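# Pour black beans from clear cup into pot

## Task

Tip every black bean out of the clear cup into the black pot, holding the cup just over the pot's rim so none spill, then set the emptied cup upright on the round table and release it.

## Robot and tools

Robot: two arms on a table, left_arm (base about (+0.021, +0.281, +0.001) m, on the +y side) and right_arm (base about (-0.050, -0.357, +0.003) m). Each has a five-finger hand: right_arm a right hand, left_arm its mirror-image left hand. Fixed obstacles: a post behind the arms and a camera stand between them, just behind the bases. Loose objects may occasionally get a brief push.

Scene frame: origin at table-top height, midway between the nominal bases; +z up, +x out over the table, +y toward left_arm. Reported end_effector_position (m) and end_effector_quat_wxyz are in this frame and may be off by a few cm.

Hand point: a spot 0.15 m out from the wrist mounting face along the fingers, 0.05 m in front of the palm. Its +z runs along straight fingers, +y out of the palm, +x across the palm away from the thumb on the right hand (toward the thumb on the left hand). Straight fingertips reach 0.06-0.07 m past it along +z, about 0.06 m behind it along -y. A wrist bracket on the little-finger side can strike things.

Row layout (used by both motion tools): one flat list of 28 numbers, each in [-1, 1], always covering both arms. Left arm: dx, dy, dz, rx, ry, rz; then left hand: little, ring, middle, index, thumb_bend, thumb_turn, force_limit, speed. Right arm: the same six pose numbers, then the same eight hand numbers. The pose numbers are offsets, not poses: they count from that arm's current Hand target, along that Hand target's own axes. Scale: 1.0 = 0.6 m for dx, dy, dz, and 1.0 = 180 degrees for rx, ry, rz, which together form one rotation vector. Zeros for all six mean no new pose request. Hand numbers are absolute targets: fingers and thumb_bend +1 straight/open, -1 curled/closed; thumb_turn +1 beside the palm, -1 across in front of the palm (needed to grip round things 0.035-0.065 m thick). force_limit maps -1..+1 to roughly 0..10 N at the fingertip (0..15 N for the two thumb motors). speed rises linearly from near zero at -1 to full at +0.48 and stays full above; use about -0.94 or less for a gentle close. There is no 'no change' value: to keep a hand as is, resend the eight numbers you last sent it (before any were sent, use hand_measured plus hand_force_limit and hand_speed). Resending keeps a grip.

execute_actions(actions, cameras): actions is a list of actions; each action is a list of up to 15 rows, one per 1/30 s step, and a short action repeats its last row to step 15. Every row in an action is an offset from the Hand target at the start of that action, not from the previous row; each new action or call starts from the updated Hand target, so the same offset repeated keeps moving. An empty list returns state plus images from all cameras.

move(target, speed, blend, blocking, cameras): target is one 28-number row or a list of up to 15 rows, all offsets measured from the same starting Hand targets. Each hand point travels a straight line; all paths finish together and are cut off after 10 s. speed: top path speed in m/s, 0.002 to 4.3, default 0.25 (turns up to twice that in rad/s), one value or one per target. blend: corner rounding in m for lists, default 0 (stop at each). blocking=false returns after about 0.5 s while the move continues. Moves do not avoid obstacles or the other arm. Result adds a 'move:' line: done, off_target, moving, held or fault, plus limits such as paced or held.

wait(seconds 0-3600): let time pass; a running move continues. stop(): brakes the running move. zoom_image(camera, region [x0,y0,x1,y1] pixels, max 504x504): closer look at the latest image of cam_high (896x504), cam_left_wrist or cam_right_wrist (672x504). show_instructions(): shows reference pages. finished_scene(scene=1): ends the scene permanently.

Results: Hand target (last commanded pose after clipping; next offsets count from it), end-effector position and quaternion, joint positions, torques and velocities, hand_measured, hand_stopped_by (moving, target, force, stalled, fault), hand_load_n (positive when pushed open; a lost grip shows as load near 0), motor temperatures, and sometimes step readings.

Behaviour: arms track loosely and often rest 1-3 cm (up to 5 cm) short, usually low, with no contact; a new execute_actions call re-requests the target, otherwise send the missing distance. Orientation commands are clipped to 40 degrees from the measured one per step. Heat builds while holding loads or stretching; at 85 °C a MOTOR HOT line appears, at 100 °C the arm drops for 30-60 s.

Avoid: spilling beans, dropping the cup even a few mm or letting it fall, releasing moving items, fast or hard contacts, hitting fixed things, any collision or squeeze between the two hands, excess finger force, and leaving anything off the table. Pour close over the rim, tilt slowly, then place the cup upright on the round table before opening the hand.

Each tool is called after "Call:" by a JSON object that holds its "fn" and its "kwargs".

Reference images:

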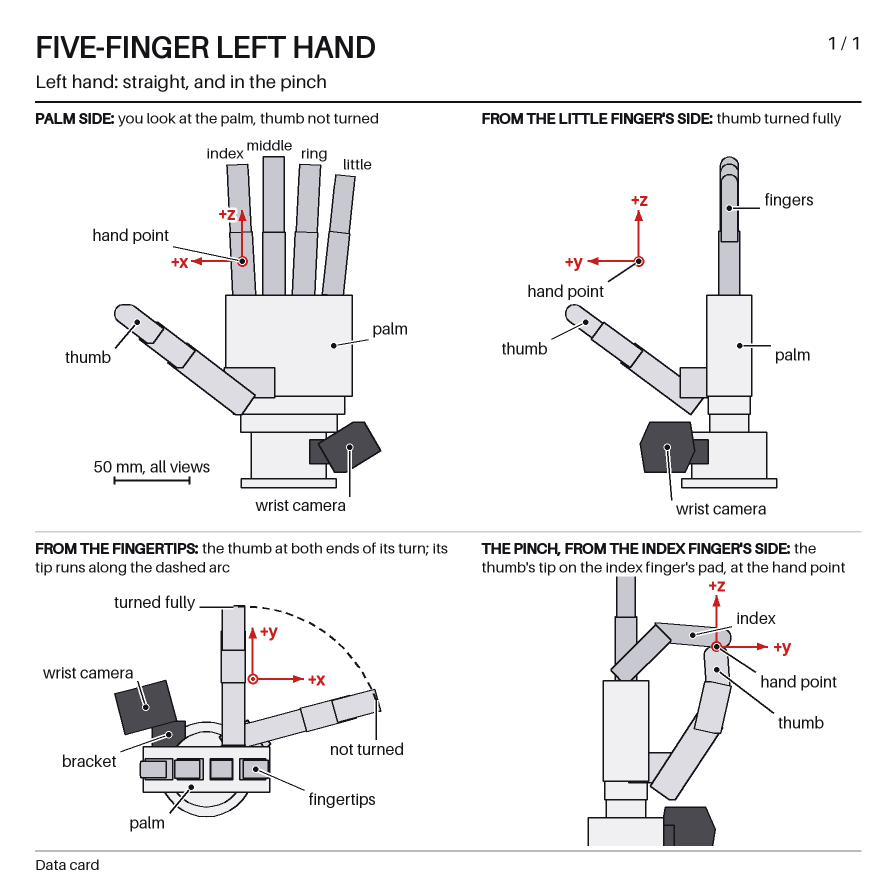

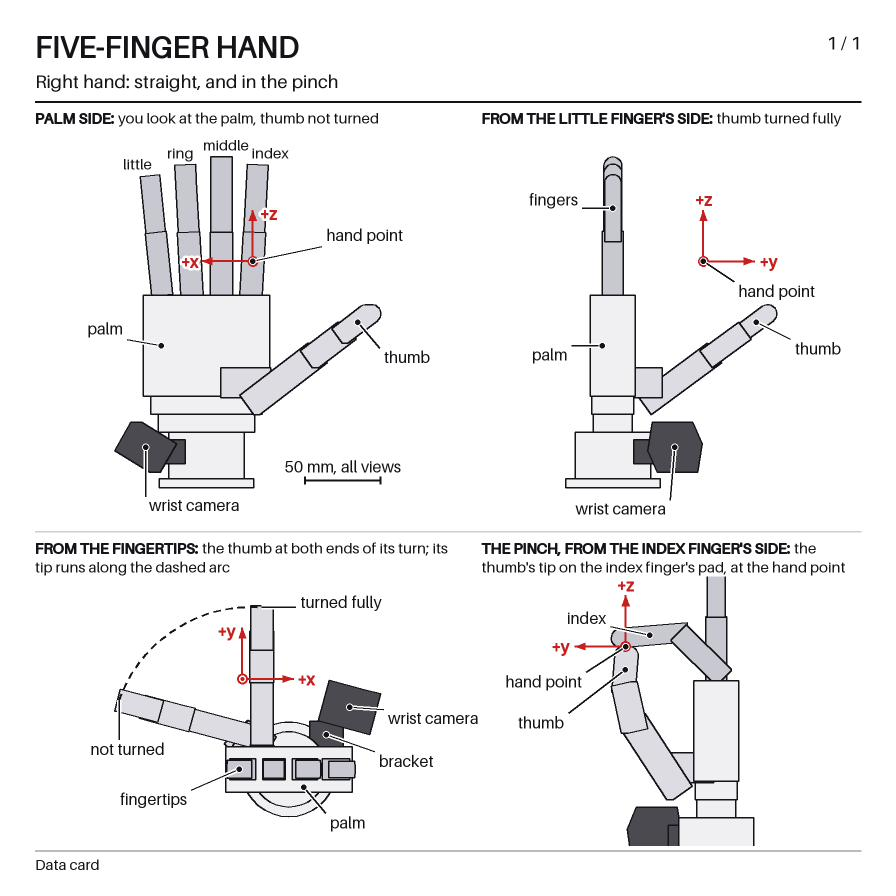

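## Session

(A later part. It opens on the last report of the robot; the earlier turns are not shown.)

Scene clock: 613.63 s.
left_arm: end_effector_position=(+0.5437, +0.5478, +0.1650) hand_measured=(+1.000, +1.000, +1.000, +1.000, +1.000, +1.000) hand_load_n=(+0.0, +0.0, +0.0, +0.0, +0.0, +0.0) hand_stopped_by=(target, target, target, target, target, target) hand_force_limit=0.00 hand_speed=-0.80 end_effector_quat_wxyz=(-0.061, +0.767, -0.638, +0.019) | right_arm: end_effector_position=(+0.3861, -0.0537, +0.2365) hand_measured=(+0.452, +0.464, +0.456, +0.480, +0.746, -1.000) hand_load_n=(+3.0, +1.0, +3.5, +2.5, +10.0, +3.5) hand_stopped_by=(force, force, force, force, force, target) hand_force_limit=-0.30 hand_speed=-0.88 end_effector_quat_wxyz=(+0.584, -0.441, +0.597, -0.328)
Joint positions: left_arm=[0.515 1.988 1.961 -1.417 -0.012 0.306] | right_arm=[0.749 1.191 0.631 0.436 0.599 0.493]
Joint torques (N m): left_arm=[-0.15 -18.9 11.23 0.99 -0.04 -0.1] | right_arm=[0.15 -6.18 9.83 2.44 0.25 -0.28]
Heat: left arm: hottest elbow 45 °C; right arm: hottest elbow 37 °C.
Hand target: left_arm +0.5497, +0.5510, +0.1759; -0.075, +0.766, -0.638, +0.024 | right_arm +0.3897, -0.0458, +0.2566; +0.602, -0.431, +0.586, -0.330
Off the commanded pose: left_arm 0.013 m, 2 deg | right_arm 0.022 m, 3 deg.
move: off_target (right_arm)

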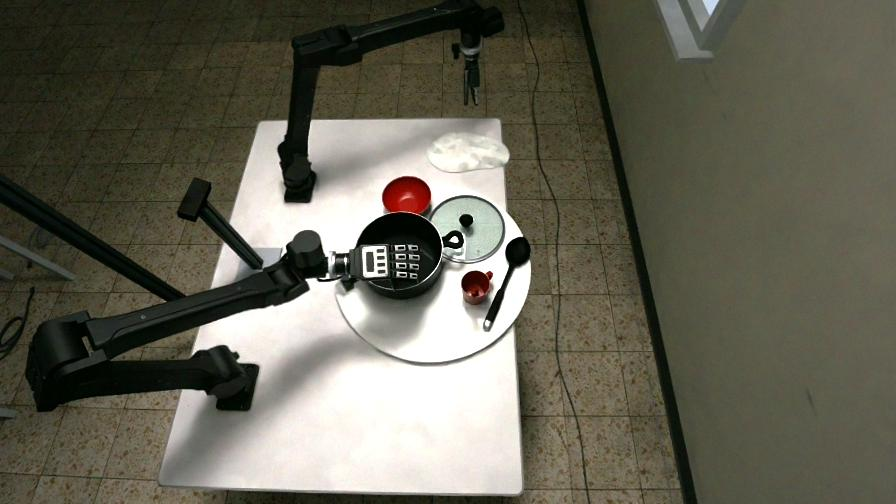

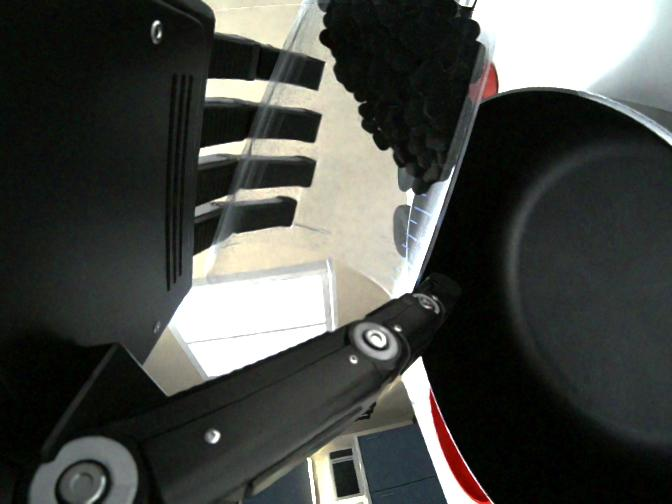

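Call:
{"fn": "move", "kwargs": {"target": [[0,0,0,0,0,0,1,1,1,1,1,1,0,-0.8, -0.013,0.0775,0.0078,0.027,0,-0.1925,-0.2,-0.2,-0.2,-0.2,0.3,-1,-0.3,-0.88]], "speed": 0.08, "cameras": ["cam_high","cam_right_wrist"]}}

Call:
{"fn": "zoom_image", "kwargs": {"camera": "cam_high", "region": [300, 190, 460, 350]}}

Scene clock: 630.70 s.
left_arm: end_effector_position=(+0.5437, +0.5478, +0.1650) hand_measured=(+1.000, +1.000, +1.000, +1.000, +1.000, +1.000) hand_load_n=(+0.0, +0.0, +0.0, +0.0, +0.0, +0.0) hand_stopped_by=(target, target, target, target, target, target) hand_force_limit=0.00 hand_speed=-0.80 end_effector_quat_wxyz=(-0.061, +0.767, -0.638, +0.019) | right_arm: end_effector_position=(+0.3785, -0.0357, +0.1855) hand_measured=(+0.452, +0.464, +0.456, +0.480, +0.746, -1.000) hand_load_n=(+2.5, +1.0, +4.0, +3.0, +10.5, +3.5) hand_stopped_by=(force, force, force, force, force, target) hand_force_limit=-0.30 hand_speed=-0.88 end_effector_quat_wxyz=(-0.470, +0.583, -0.421, +0.512)
Joint positions: left_arm=[0.515 1.988 1.961 -1.417 -0.012 0.306] | right_arm=[0.886 1.371 0.631 0.695 0.748 -0.172]
Joint torques (N m): left_arm=[0.03 -18.96 11.19 0.95 -0.04 -0.09] | right_arm=[0.5 -8.41 11.21 2.4 0.13 -0.33]
Heat: left arm: hottest elbow 45 °C; right arm: hottest elbow 38 °C.
Hand target: left_arm +0.5497, +0.5510, +0.1759; -0.075, +0.766, -0.638, +0.024 | right_arm +0.3884, -0.0190, +0.2175; -0.494, +0.561, -0.416, +0.518
Off the commanded pose: left_arm 0.013 m, 2 deg | right_arm 0.037 m, 4 deg.
move: off_target (right_arm)

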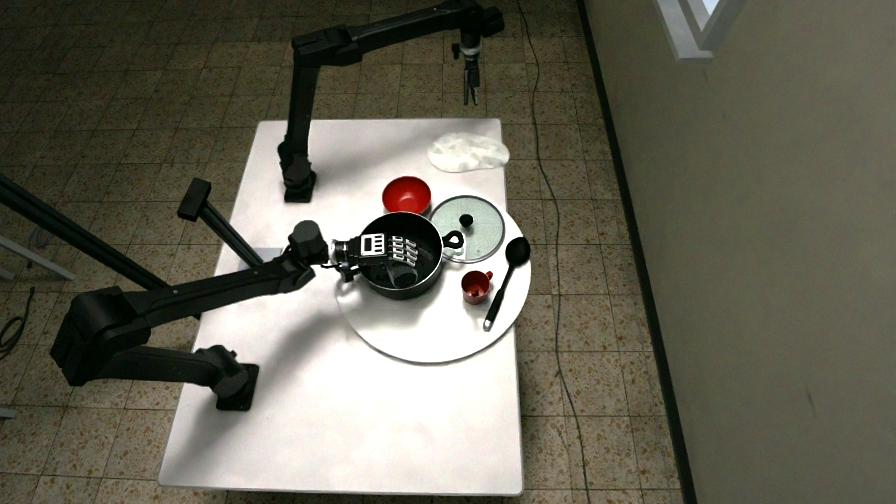

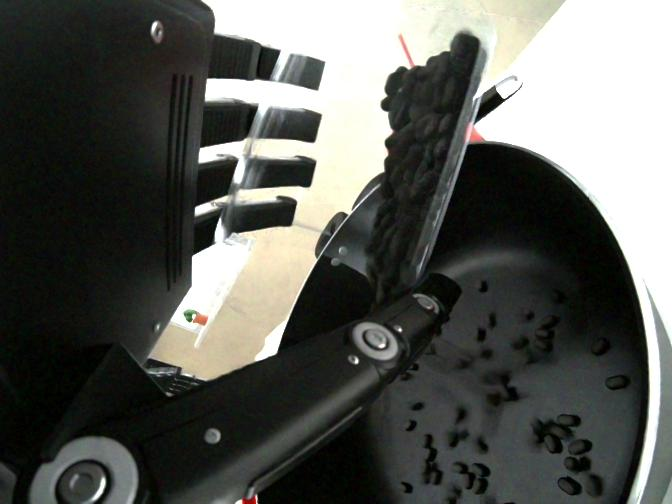

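Scaled by 3.150.

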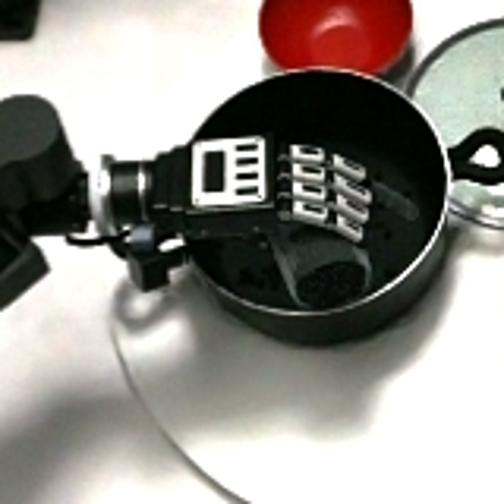

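Call:
{"fn": "move", "kwargs": {"target": [[0,0,0,0,0,0,1,1,1,1,1,1,0,-0.8, -0.042,0.0005,0.006,0.0309,0,-0.22,-0.2,-0.2,-0.2,-0.2,0.3,-1,-0.3,-0.88]], "speed": 0.1, "cameras": ["cam_high","cam_right_wrist"]}}

Call:
{"fn": "zoom_image", "kwargs": {"camera": "cam_high", "region": [300, 190, 460, 350]}}

Scene clock: 643.90 s.
left_arm: end_effector_position=(+0.5437, +0.5478, +0.1650) hand_measured=(+1.000, +1.000, +1.000, +1.000, +1.000, +1.000) hand_load_n=(+0.0, +0.0, +0.0, +0.0, +0.0, +0.0) hand_stopped_by=(target, target, target, target, target, target) hand_force_limit=0.00 hand_speed=-0.80 end_effector_quat_wxyz=(-0.061, +0.767, -0.638, +0.019) | right_arm: end_effector_position=(+0.3833, -0.0092, +0.1892) hand_measured=(+0.452, +0.464, +0.456, +0.480, +0.746, -1.000) hand_load_n=(+3.0, +1.0, +3.5, +3.0, +10.0, +3.5) hand_stopped_by=(force, force, force, force, force, target) hand_force_limit=-0.30 hand_speed=-0.88 end_effector_quat_wxyz=(-0.299, +0.663, -0.173, +0.664)
Joint positions: left_arm=[0.515 1.988 1.961 -1.417 -0.012 0.306] | right_arm=[0.993 1.55 0.722 0.916 0.803 -0.956]
Joint torques (N m): left_arm=[-0.15 -18.78 11.22 0.98 -0.04 -0.1] | right_arm=[1.2 -8.82 9.99 2.24 0.12 -0.41]
Heat: left arm: hottest elbow 45 °C; right arm: hottest elbow 39 °C.
Hand target: left_arm +0.5497, +0.5510, +0.1759; -0.075, +0.766, -0.638, +0.024 | right_arm +0.3891, +0.0060, +0.2129; -0.315, +0.644, -0.177, +0.674
Off the commanded pose: left_arm 0.013 m, 2 deg | right_arm 0.029 m, 3 deg.
move: off_target (right_arm)

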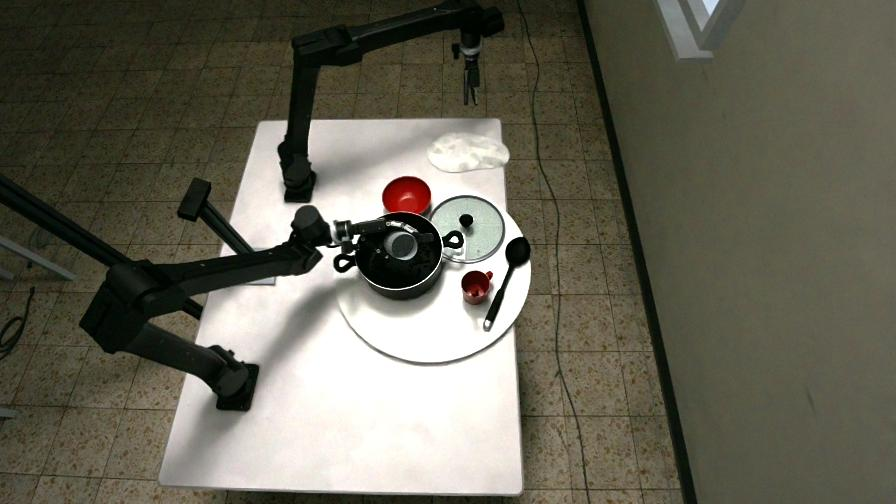

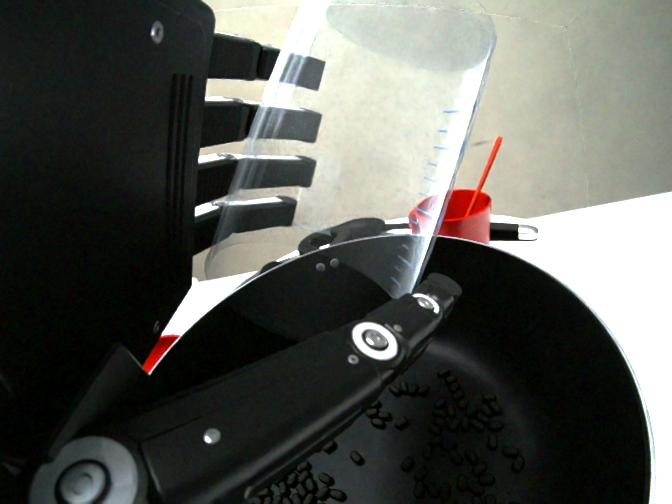

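Scaled by 3.150.

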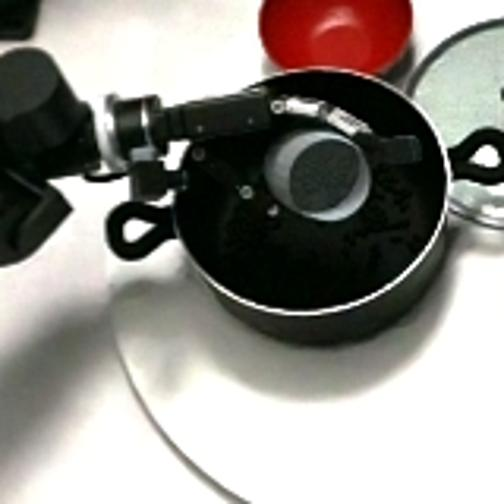

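Call:
{"fn": "zoom_image", "kwargs": {"camera": "cam_right_wrist", "region": [180, 0, 540, 360]}}

Call:
{"fn": "zoom_image", "kwargs": {"camera": "cam_high", "region": [360, 200, 460, 310]}}

Scaled by 1.400 from the camera's image (finer frame: 960x720).

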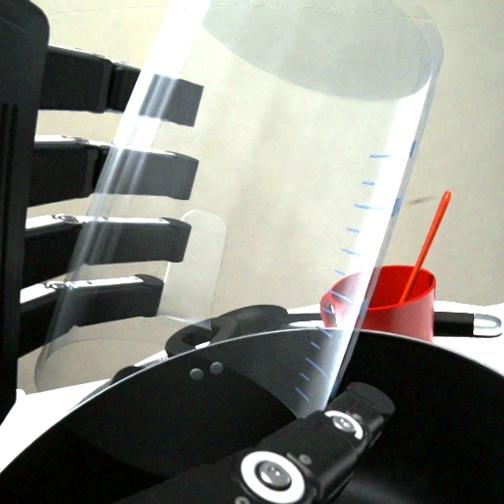

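Scaled by 4.582.

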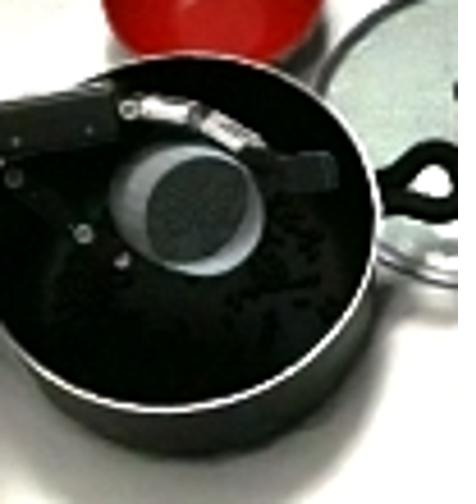

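Call:
{"fn": "move", "kwargs": {"target": [[0,0,0,0,0,0,1,1,1,1,1,1,0,-0.8, 0.0883,-0.0752,0.0126,-0.0309,0,0.22,-0.2,-0.2,-0.2,-0.2,0.3,-1,-0.3,-0.88],[0,0,0,0,0,0,1,1,1,1,1,1,0,-0.8, 0.191,-0.0128,0.0335,-0.1081,0,0.770,-0.2,-0.2,-0.2,-0.2,0.3,-1,-0.3,-0.88]], "speed": 0.2, "blend": [0.03,0], "cameras": ["cam_high","cam_right_wrist"]}}

Call:
{"fn": "zoom_image", "kwargs": {"camera": "cam_high", "region": [300, 190, 460, 350]}}

Scene clock: 666.53 s.
left_arm: end_effector_position=(+0.5437, +0.5478, +0.1650) hand_measured=(+1.000, +1.000, +1.000, +1.000, +1.000, +1.000) hand_load_n=(+0.0, +0.0, +0.0, +0.0, +0.0, +0.0) hand_stopped_by=(target, target, target, target, target, target) hand_force_limit=0.00 hand_speed=-0.80 end_effector_quat_wxyz=(-0.061, +0.767, -0.638, +0.019) | right_arm: end_effector_position=(+0.4069, -0.0564, +0.2899) hand_measured=(+0.452, +0.464, +0.456, +0.480, +0.746, -1.000) hand_load_n=(+3.0, +1.5, +4.0, +3.0, +10.5, +3.0) hand_stopped_by=(force, force, force, force, force, target) hand_force_limit=-0.30 hand_speed=-0.88 end_effector_quat_wxyz=(+0.637, -0.113, +0.759, +0.074)
Joint positions: left_arm=[0.515 1.988 1.961 -1.417 -0.012 0.306] | right_arm=[0.613 1.188 0.635 0.365 0.323 1.599]
Joint torques (N m): left_arm=[-0.09 -19.08 11.23 0.98 -0.03 -0.1] | right_arm=[-0.26 -6.71 9.03 2.69 -0.05 0.14]
Heat: left arm: hottest elbow 45 °C; right arm: hottest elbow 39 °C.
Hand target: left_arm +0.5497, +0.5510, +0.1759; -0.075, +0.766, -0.638, +0.024 | right_arm +0.4107, -0.0597, +0.3068; +0.651, -0.097, +0.748, +0.086
Off the commanded pose: left_arm 0.013 m, 2 deg | right_arm 0.018 m, 3 deg.
move: off_target (right_arm)

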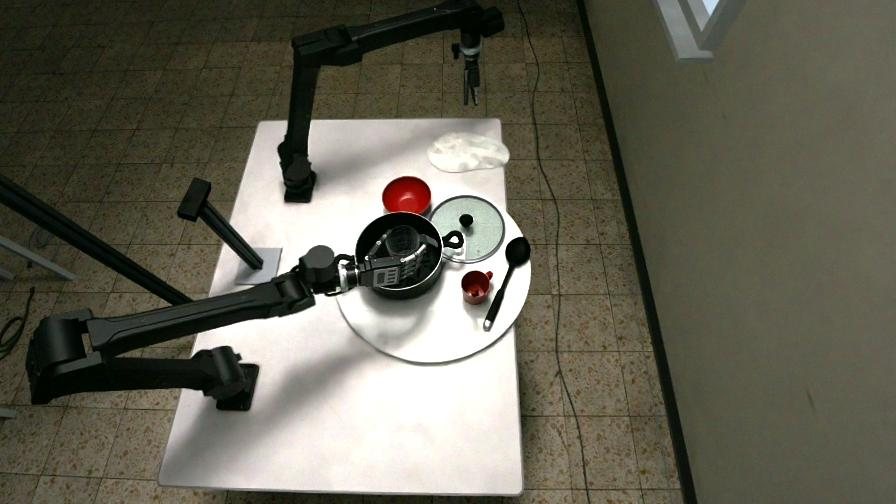

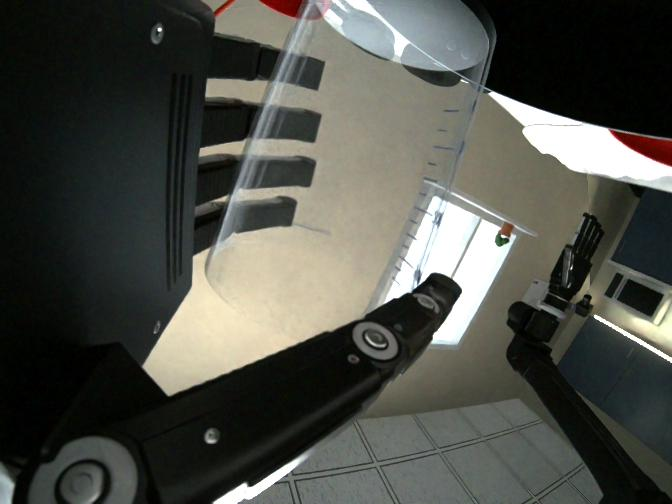

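Scaled by 3.150.

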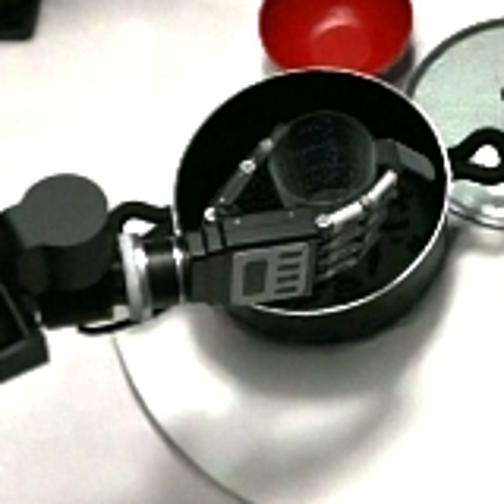

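Call:
{"fn": "move", "kwargs": {"target": [[0,0,0,0,0,0,1,1,1,1,1,1,0,-0.8, -0.0147,-0.2408,0.1038,0,0,0,-0.2,-0.2,-0.2,-0.2,0.3,-1,-0.3,-0.88],[0,0,0,0,0,0,1,1,1,1,1,1,0,-0.8, 0.195,-0.2408,0.1333,0,0,0,-0.2,-0.2,-0.2,-0.2,0.3,-1,-0.3,-0.88]], "speed": 0.12, "blend": [0.02,0], "cameras": ["cam_high","cam_right_wrist"]}}

Call:
{"fn": "zoom_image", "kwargs": {"camera": "cam_high", "region": [380, 270, 500, 400]}}

Scene clock: 681.03 s.
left_arm: end_effector_position=(+0.5437, +0.5478, +0.1650) hand_measured=(+1.000, +1.000, +1.000, +1.000, +1.000, +1.000) hand_load_n=(+0.0, +0.0, +0.0, +0.0, +0.0, +0.0) hand_stopped_by=(target, target, target, target, target, target) hand_force_limit=0.00 hand_speed=-0.80 end_effector_quat_wxyz=(-0.061, +0.767, -0.638, +0.019) | right_arm: end_effector_position=(+0.5057, -0.1812, +0.1657) hand_measured=(+0.452, +0.464, +0.456, +0.480, +0.746, -1.000) hand_load_n=(+3.5, +1.0, +4.0, +3.0, +10.0, +3.0) hand_stopped_by=(force, force, force, force, force, target) hand_force_limit=-0.30 hand_speed=-0.88 end_effector_quat_wxyz=(+0.634, -0.094, +0.762, +0.088)
Joint positions: left_arm=[0.515 1.988 1.961 -1.417 -0.012 0.306] | right_arm=[0.196 1.632 0.615 0.836 -0.085 1.571]
Joint torques (N m): left_arm=[0.09 -18.78 11.23 0.98 -0.04 -0.09] | right_arm=[-0.38 -9.47 6.24 2.65 -0.16 -0.15]
Heat: left arm: hottest elbow 45 °C; right arm: hottest elbow 38 °C.
Hand target: left_arm +0.5497, +0.5510, +0.1759; -0.075, +0.766, -0.638, +0.024 | right_arm +0.5087, -0.1829, +0.1797; +0.651, -0.097, +0.748, +0.086
Off the commanded pose: left_arm 0.013 m, 2 deg | right_arm 0.014 m, 2 deg.
move: off_target (right_arm)

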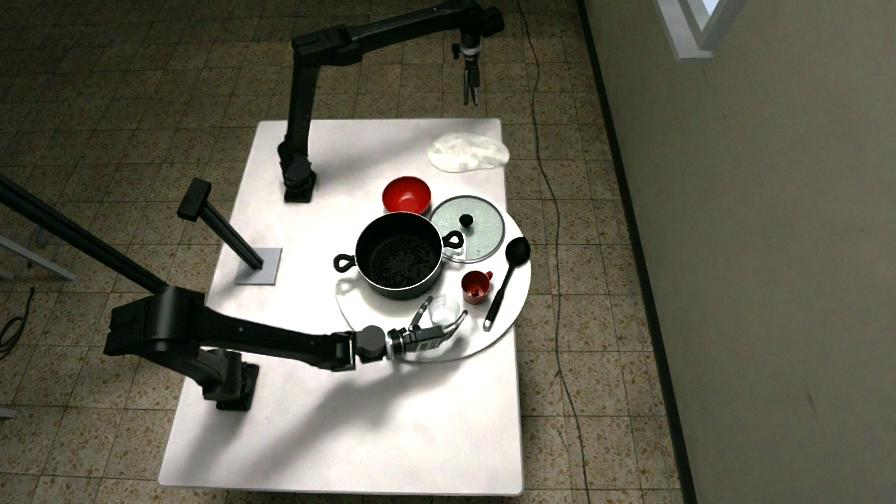

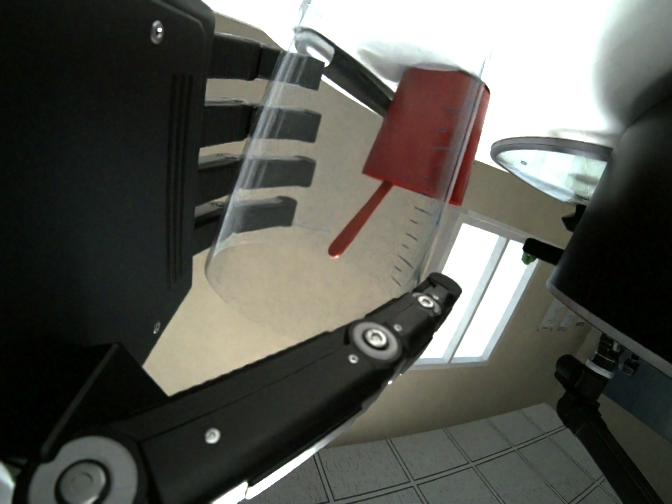

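Scaled by 3.877.

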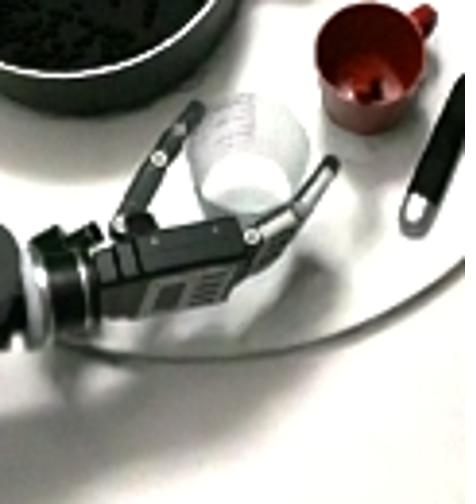

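Call:
{"fn": "move", "kwargs": {"target": [[0,0,0,0,0,0,1,1,1,1,1,1,0,-0.8, 0.043,0,0.006,0,0,0,-0.2,-0.2,-0.2,-0.2,0.3,-1,-0.3,-0.88]], "speed": 0.04, "cameras": ["cam_high","cam_right_wrist"]}}

Call:
{"fn": "zoom_image", "kwargs": {"camera": "cam_right_wrist", "region": [180, 0, 540, 380]}}

Scene clock: 689.07 s.
left_arm: end_effector_position=(+0.5437, +0.5478, +0.1650) hand_measured=(+1.000, +1.000, +1.000, +1.000, +1.000, +1.000) hand_load_n=(+0.0, +0.0, +0.0, +0.0, +0.0, +0.0) hand_stopped_by=(target, target, target, target, target, target) hand_force_limit=0.00 hand_speed=-0.80 end_effector_quat_wxyz=(-0.061, +0.767, -0.638, +0.019) | right_arm: end_effector_position=(+0.5066, -0.1811, +0.1448) hand_measured=(+0.452, +0.464, +0.456, +0.480, +0.746, -1.000) hand_load_n=(+3.0, +1.5, +4.0, +3.0, +10.0, +3.0) hand_stopped_by=(force, force, force, force, force, target) hand_force_limit=-0.30 hand_speed=-0.88 end_effector_quat_wxyz=(+0.638, -0.094, +0.759, +0.089)
Joint positions: left_arm=[0.515 1.988 1.961 -1.417 -0.012 0.306] | right_arm=[0.196 1.708 0.609 0.927 -0.085 1.571]
Joint torques (N m): left_arm=[-0.15 -18.96 11.22 1.03 -0.04 -0.1] | right_arm=[-0.5 -9.82 5.46 2.48 -0.24 -0.14]
Heat: left arm: hottest elbow 45 °C; right arm: hottest elbow 37 °C.
Hand target: left_arm +0.5497, +0.5510, +0.1759; -0.075, +0.766, -0.638, +0.024 | right_arm +0.5087, -0.1829, +0.1537; +0.651, -0.097, +0.748, +0.086
Off the commanded pose: left_arm 0.013 m, 2 deg | right_arm 0.009 m, 2 deg.
move: done

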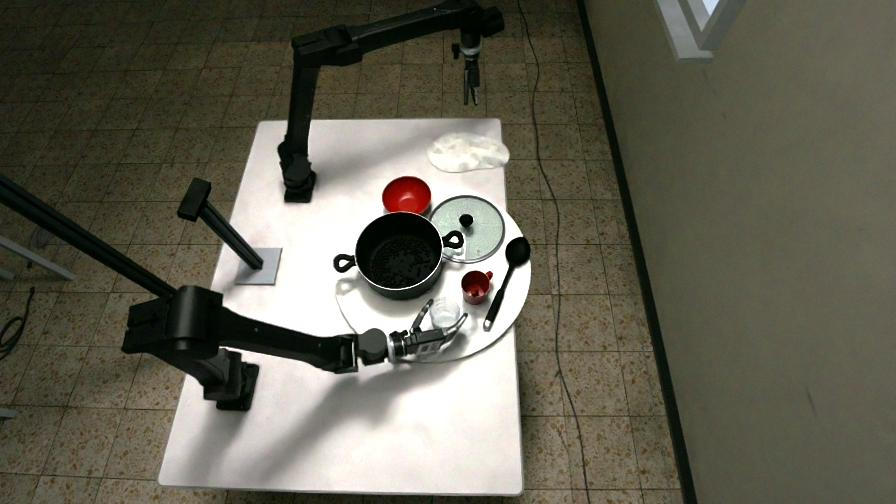

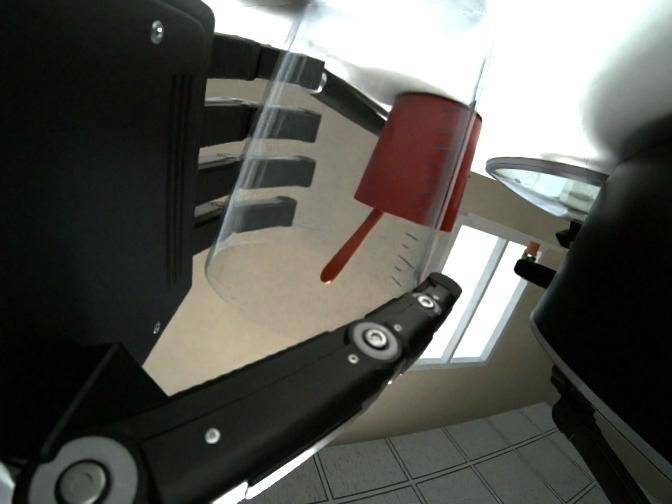

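Scaled by 1.326 from the camera's image (finer frame: 960x720).

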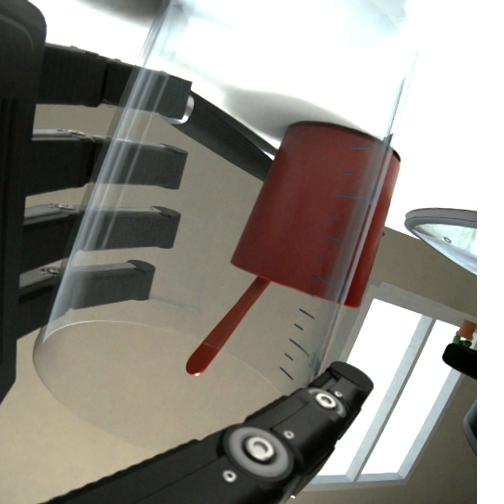

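Call:
{"fn": "move", "kwargs": {"target": [[0,0,0,0,0,0,1,1,1,1,1,1,0,-0.8, 0.0122,0,0.0016,0,0,0,-0.2,-0.2,-0.2,-0.2,0.3,-1,-0.3,-0.88]], "speed": 0.02, "cameras": ["cam_high","cam_right_wrist"]}}

Call:
{"fn": "zoom_image", "kwargs": {"camera": "cam_high", "region": [380, 270, 500, 400]}}

Scene clock: 697.90 s.
left_arm: end_effector_position=(+0.5437, +0.5478, +0.1650) hand_measured=(+1.000, +1.000, +1.000, +1.000, +1.000, +1.000) hand_load_n=(+0.0, +0.0, +0.0, +0.0, +0.0, +0.0) hand_stopped_by=(target, target, target, target, target, target) hand_force_limit=0.00 hand_speed=-0.80 end_effector_quat_wxyz=(-0.061, +0.767, -0.638, +0.019) | right_arm: end_effector_position=(+0.5071, -0.1810, +0.1384) hand_measured=(+0.452, +0.464, +0.456, +0.480, +0.746, -1.000) hand_load_n=(+3.5, +1.0, +4.0, +3.0, +10.0, +3.0) hand_stopped_by=(force, force, force, force, force, target) hand_force_limit=-0.30 hand_speed=-0.88 end_effector_quat_wxyz=(+0.639, -0.094, +0.758, +0.089)
Joint positions: left_arm=[0.515 1.988 1.961 -1.417 -0.012 0.306] | right_arm=[0.196 1.732 0.609 0.953 -0.085 1.571]
Joint torques (N m): left_arm=[-0.03 -18.96 11.26 0.98 -0.04 -0.11] | right_arm=[-0.79 -10.58 5.05 2.63 -0.16 -0.19]
Heat: left arm: hottest elbow 45 °C; right arm: hottest elbow 37 °C.
Hand target: left_arm +0.5497, +0.5510, +0.1759; -0.075, +0.766, -0.638, +0.024 | right_arm +0.5086, -0.1829, +0.1461; +0.651, -0.097, +0.748, +0.086
Off the commanded pose: left_arm 0.013 m, 2 deg | right_arm 0.008 m, 2 deg.
move: done

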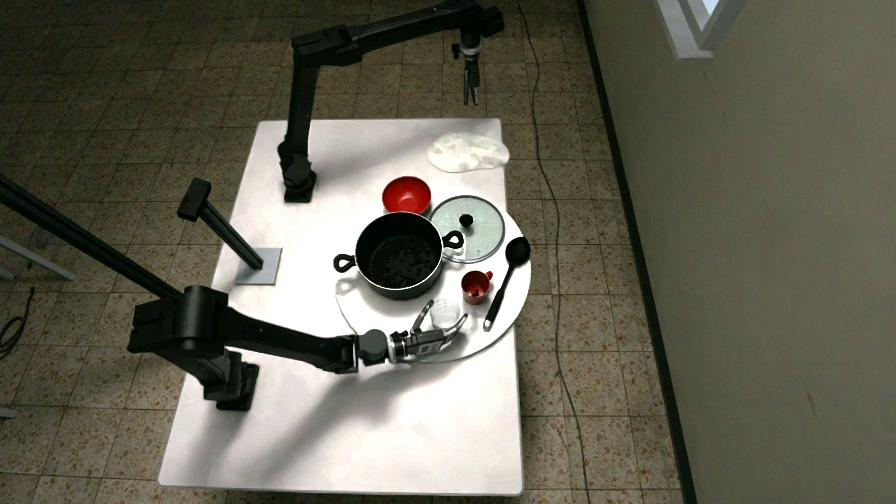

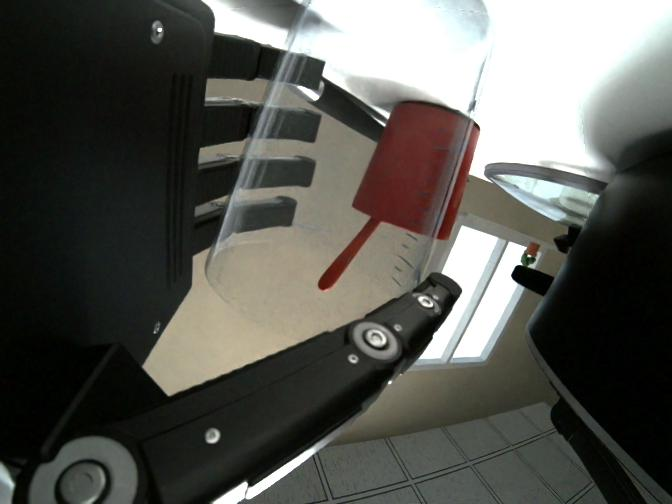

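Scaled by 3.877.

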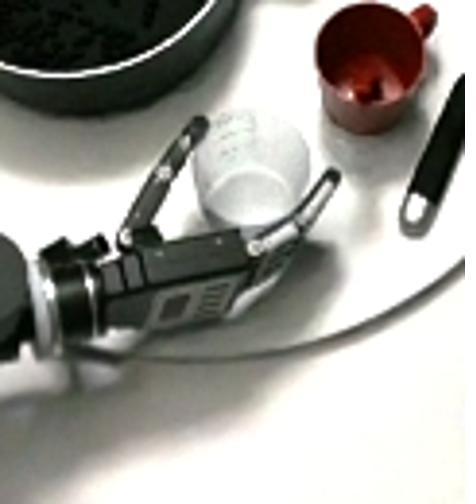

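Call:
{"fn": "move", "kwargs": {"target": [[0,0,0,0,0,0,1,1,1,1,1,1,0,-0.8, 0.005,0,0.0006,0,0,0,-0.2,-0.2,-0.2,-0.2,0.3,-1,-0.3,-0.88]], "speed": 0.02, "cameras": ["cam_high","cam_right_wrist"]}}

Call:
{"fn": "zoom_image", "kwargs": {"camera": "cam_right_wrist", "region": [180, 0, 540, 380]}}

Scene clock: 705.50 s.
left_arm: end_effector_position=(+0.5437, +0.5478, +0.1650) hand_measured=(+1.000, +1.000, +1.000, +1.000, +1.000, +1.000) hand_load_n=(+0.0, +0.0, +0.0, +0.0, -0.5, +0.0) hand_stopped_by=(target, target, target, target, target, target) hand_force_limit=0.00 hand_speed=-0.80 end_effector_quat_wxyz=(-0.061, +0.767, -0.638, +0.019) | right_arm: end_effector_position=(+0.5073, -0.1809, +0.1374) hand_measured=(+0.452, +0.464, +0.456, +0.480, +0.746, -1.000) hand_load_n=(+3.5, +1.0, +4.0, +2.5, +10.0, +2.5) hand_stopped_by=(force, force, force, force, force, target) hand_force_limit=-0.30 hand_speed=-0.88 end_effector_quat_wxyz=(+0.640, -0.094, +0.757, +0.089)
Joint positions: left_arm=[0.515 1.988 1.961 -1.417 -0.012 0.306] | right_arm=[0.196 1.739 0.609 0.964 -0.085 1.571]
Joint torques (N m): left_arm=[-0.15 -18.84 11.25 0.98 -0.04 -0.1] | right_arm=[-0.79 -9.47 5.01 2.41 -0.2 -0.21]
Heat: left arm: hottest elbow 45 °C; right arm: hottest elbow 36 °C.
Hand target: left_arm +0.5497, +0.5510, +0.1759; -0.075, +0.766, -0.638, +0.024 | right_arm +0.5085, -0.1829, +0.1432; +0.651, -0.097, +0.748, +0.086
Off the commanded pose: left_arm 0.013 m, 2 deg | right_arm 0.006 m, 2 deg.
move: done

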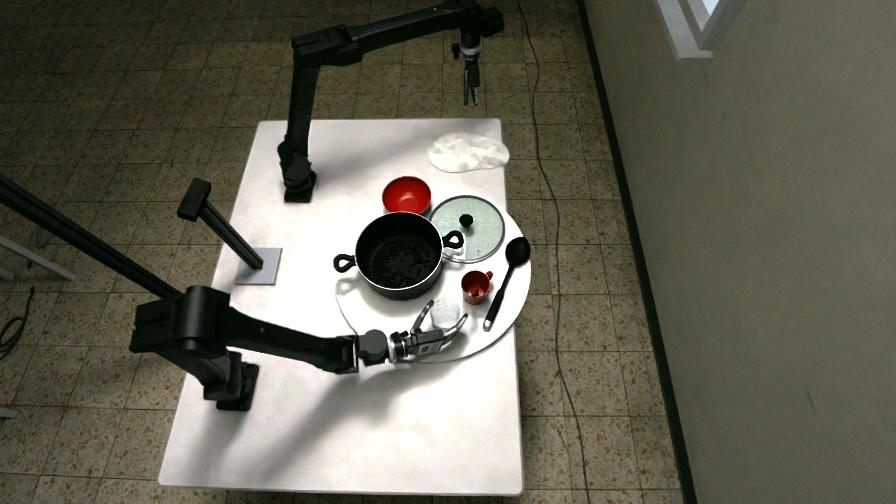

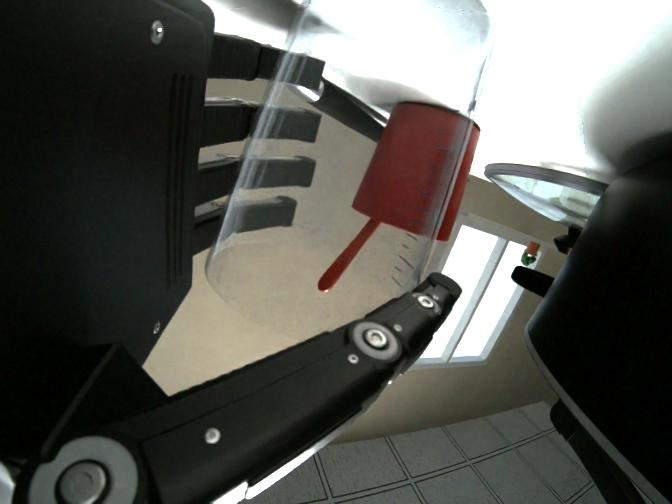

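Scaled by 1.326 from the camera's image (finer frame: 960x720).

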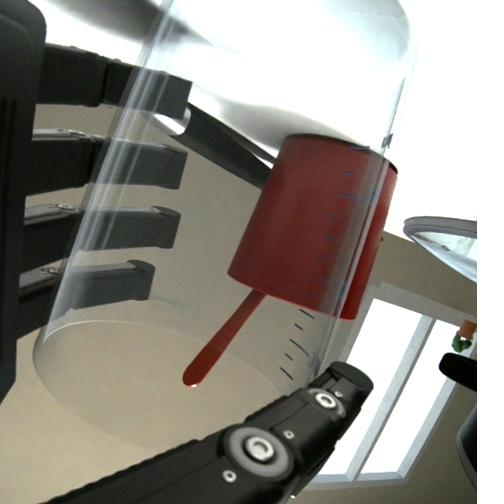

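Call:
{"fn": "move", "kwargs": {"target": [[0,0,0,0,0,0,1,1,1,1,1,1,0,-0.8, 0.005,0,0.0006,0,0,0,-0.2,-0.2,-0.2,-0.2,0.3,-1,-0.3,-0.88]], "speed": 0.02, "cameras": ["cam_right_wrist"]}}

Scene clock: 709.77 s.
left_arm: end_effector_position=(+0.5437, +0.5478, +0.1650) hand_measured=(+1.000, +1.000, +1.000, +1.000, +1.000, +1.000) hand_load_n=(+0.0, +0.0, +0.0, +0.0, +0.0, +0.0) hand_stopped_by=(target, target, target, target, target, target) hand_force_limit=0.00 hand_speed=-0.80 end_effector_quat_wxyz=(-0.061, +0.767, -0.638, +0.019) | right_arm: end_effector_position=(+0.5075, -0.1808, +0.1371) hand_measured=(+0.452, +0.464, +0.456, +0.480, +0.746, -1.000) hand_load_n=(+3.0, +1.0, +4.0, +3.0, +10.0, +3.0) hand_stopped_by=(force, force, force, force, force, target) hand_force_limit=-0.30 hand_speed=-0.88 end_effector_quat_wxyz=(+0.643, -0.094, +0.755, +0.089)
Joint positions: left_arm=[0.515 1.988 1.961 -1.417 -0.012 0.306] | right_arm=[0.196 1.746 0.609 0.978 -0.085 1.571]
Joint torques (N m): left_arm=[-0.21 -19.02 11.21 0.99 -0.05 -0.1] | right_arm=[-1.32 -9.47 5.01 2.29 -0.12 -0.15]
Heat: left arm: hottest elbow 46 °C; right arm: hottest elbow 36 °C.
Hand target: left_arm +0.5497, +0.5510, +0.1759; -0.075, +0.766, -0.638, +0.024 | right_arm +0.5085, -0.1829, +0.1401; +0.651, -0.097, +0.748, +0.086
Off the commanded pose: left_arm 0.013 m, 2 deg | right_arm 0.004 m, 1 deg.
move: done

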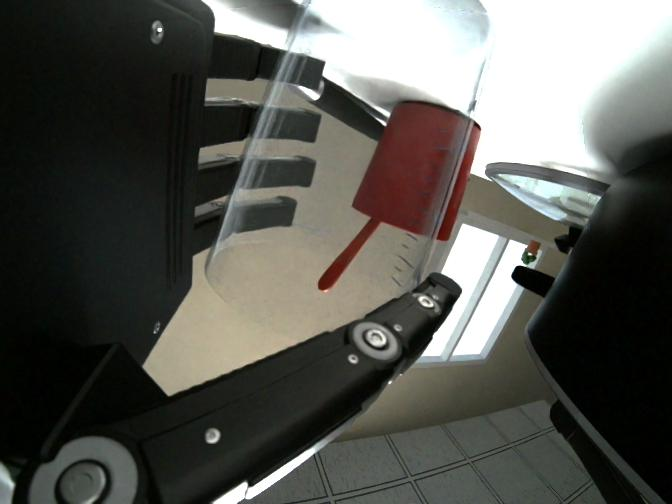

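Call:
{"fn": "move", "kwargs": {"target": [[0,0,0,0,0,0,1,1,1,1,1,1,0,-0.8, 0,0,0,0,0,0,0.55,0.55,0.55,0.55,0.85,-1,-0.3,-0.7]], "cameras": ["cam_high","cam_right_wrist"]}}

Call:
{"fn": "zoom_image", "kwargs": {"camera": "cam_high", "region": [380, 270, 500, 400]}}

Scene clock: 721.20 s.
left_arm: end_effector_position=(+0.5437, +0.5478, +0.1650) hand_measured=(+1.000, +1.000, +1.000, +1.000, +1.000, +1.000) hand_load_n=(+0.0, +0.0, +0.0, +0.0, -0.5, +0.0) hand_stopped_by=(target, target, target, target, target, target) hand_force_limit=0.00 hand_speed=-0.80 end_effector_quat_wxyz=(-0.061, +0.767, -0.638, +0.019) | right_arm: end_effector_position=(+0.5074, -0.1806, +0.1373) hand_measured=(+0.550, +0.550, +0.550, +0.550, +0.850, -1.000) hand_load_n=(+0.0, +0.0, +0.0, +0.0, +0.0, -0.5) hand_stopped_by=(target, target, target, target, target, target) hand_force_limit=-0.30 hand_speed=-0.70 end_effector_quat_wxyz=(+0.643, -0.095, +0.755, +0.089)
Joint positions: left_arm=[0.515 1.988 1.961 -1.417 -0.012 0.306] | right_arm=[0.196 1.746 0.609 0.978 -0.086 1.571]
Joint torques (N m): left_arm=[0.09 -19.02 11.22 1.01 -0.04 -0.09] | right_arm=[-1.38 -9.93 4.92 2.24 -0.08 -0.18]
Heat: left arm: hottest elbow 46 °C; right arm: hottest elbow 35 °C.
Hand target: left_arm +0.5497, +0.5510, +0.1759; -0.075, +0.766, -0.638, +0.024 | right_arm +0.5085, -0.1829, +0.1401; +0.651, -0.097, +0.748, +0.086
Off the commanded pose: left_arm 0.013 m, 2 deg | right_arm 0.004 m, 1 deg.
move: done

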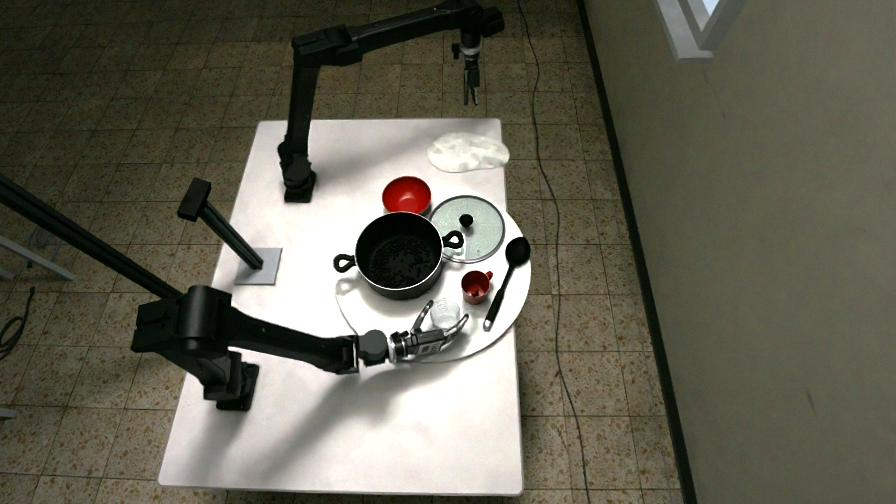

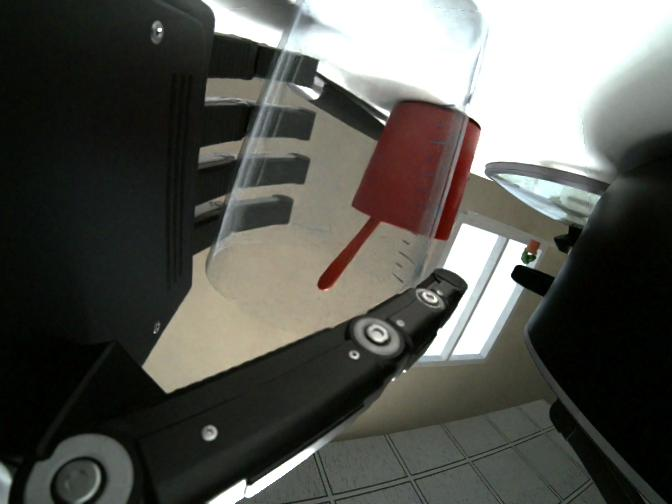

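Scaled by 3.877.

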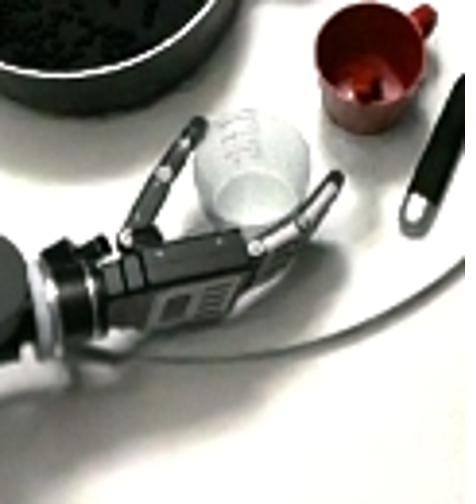

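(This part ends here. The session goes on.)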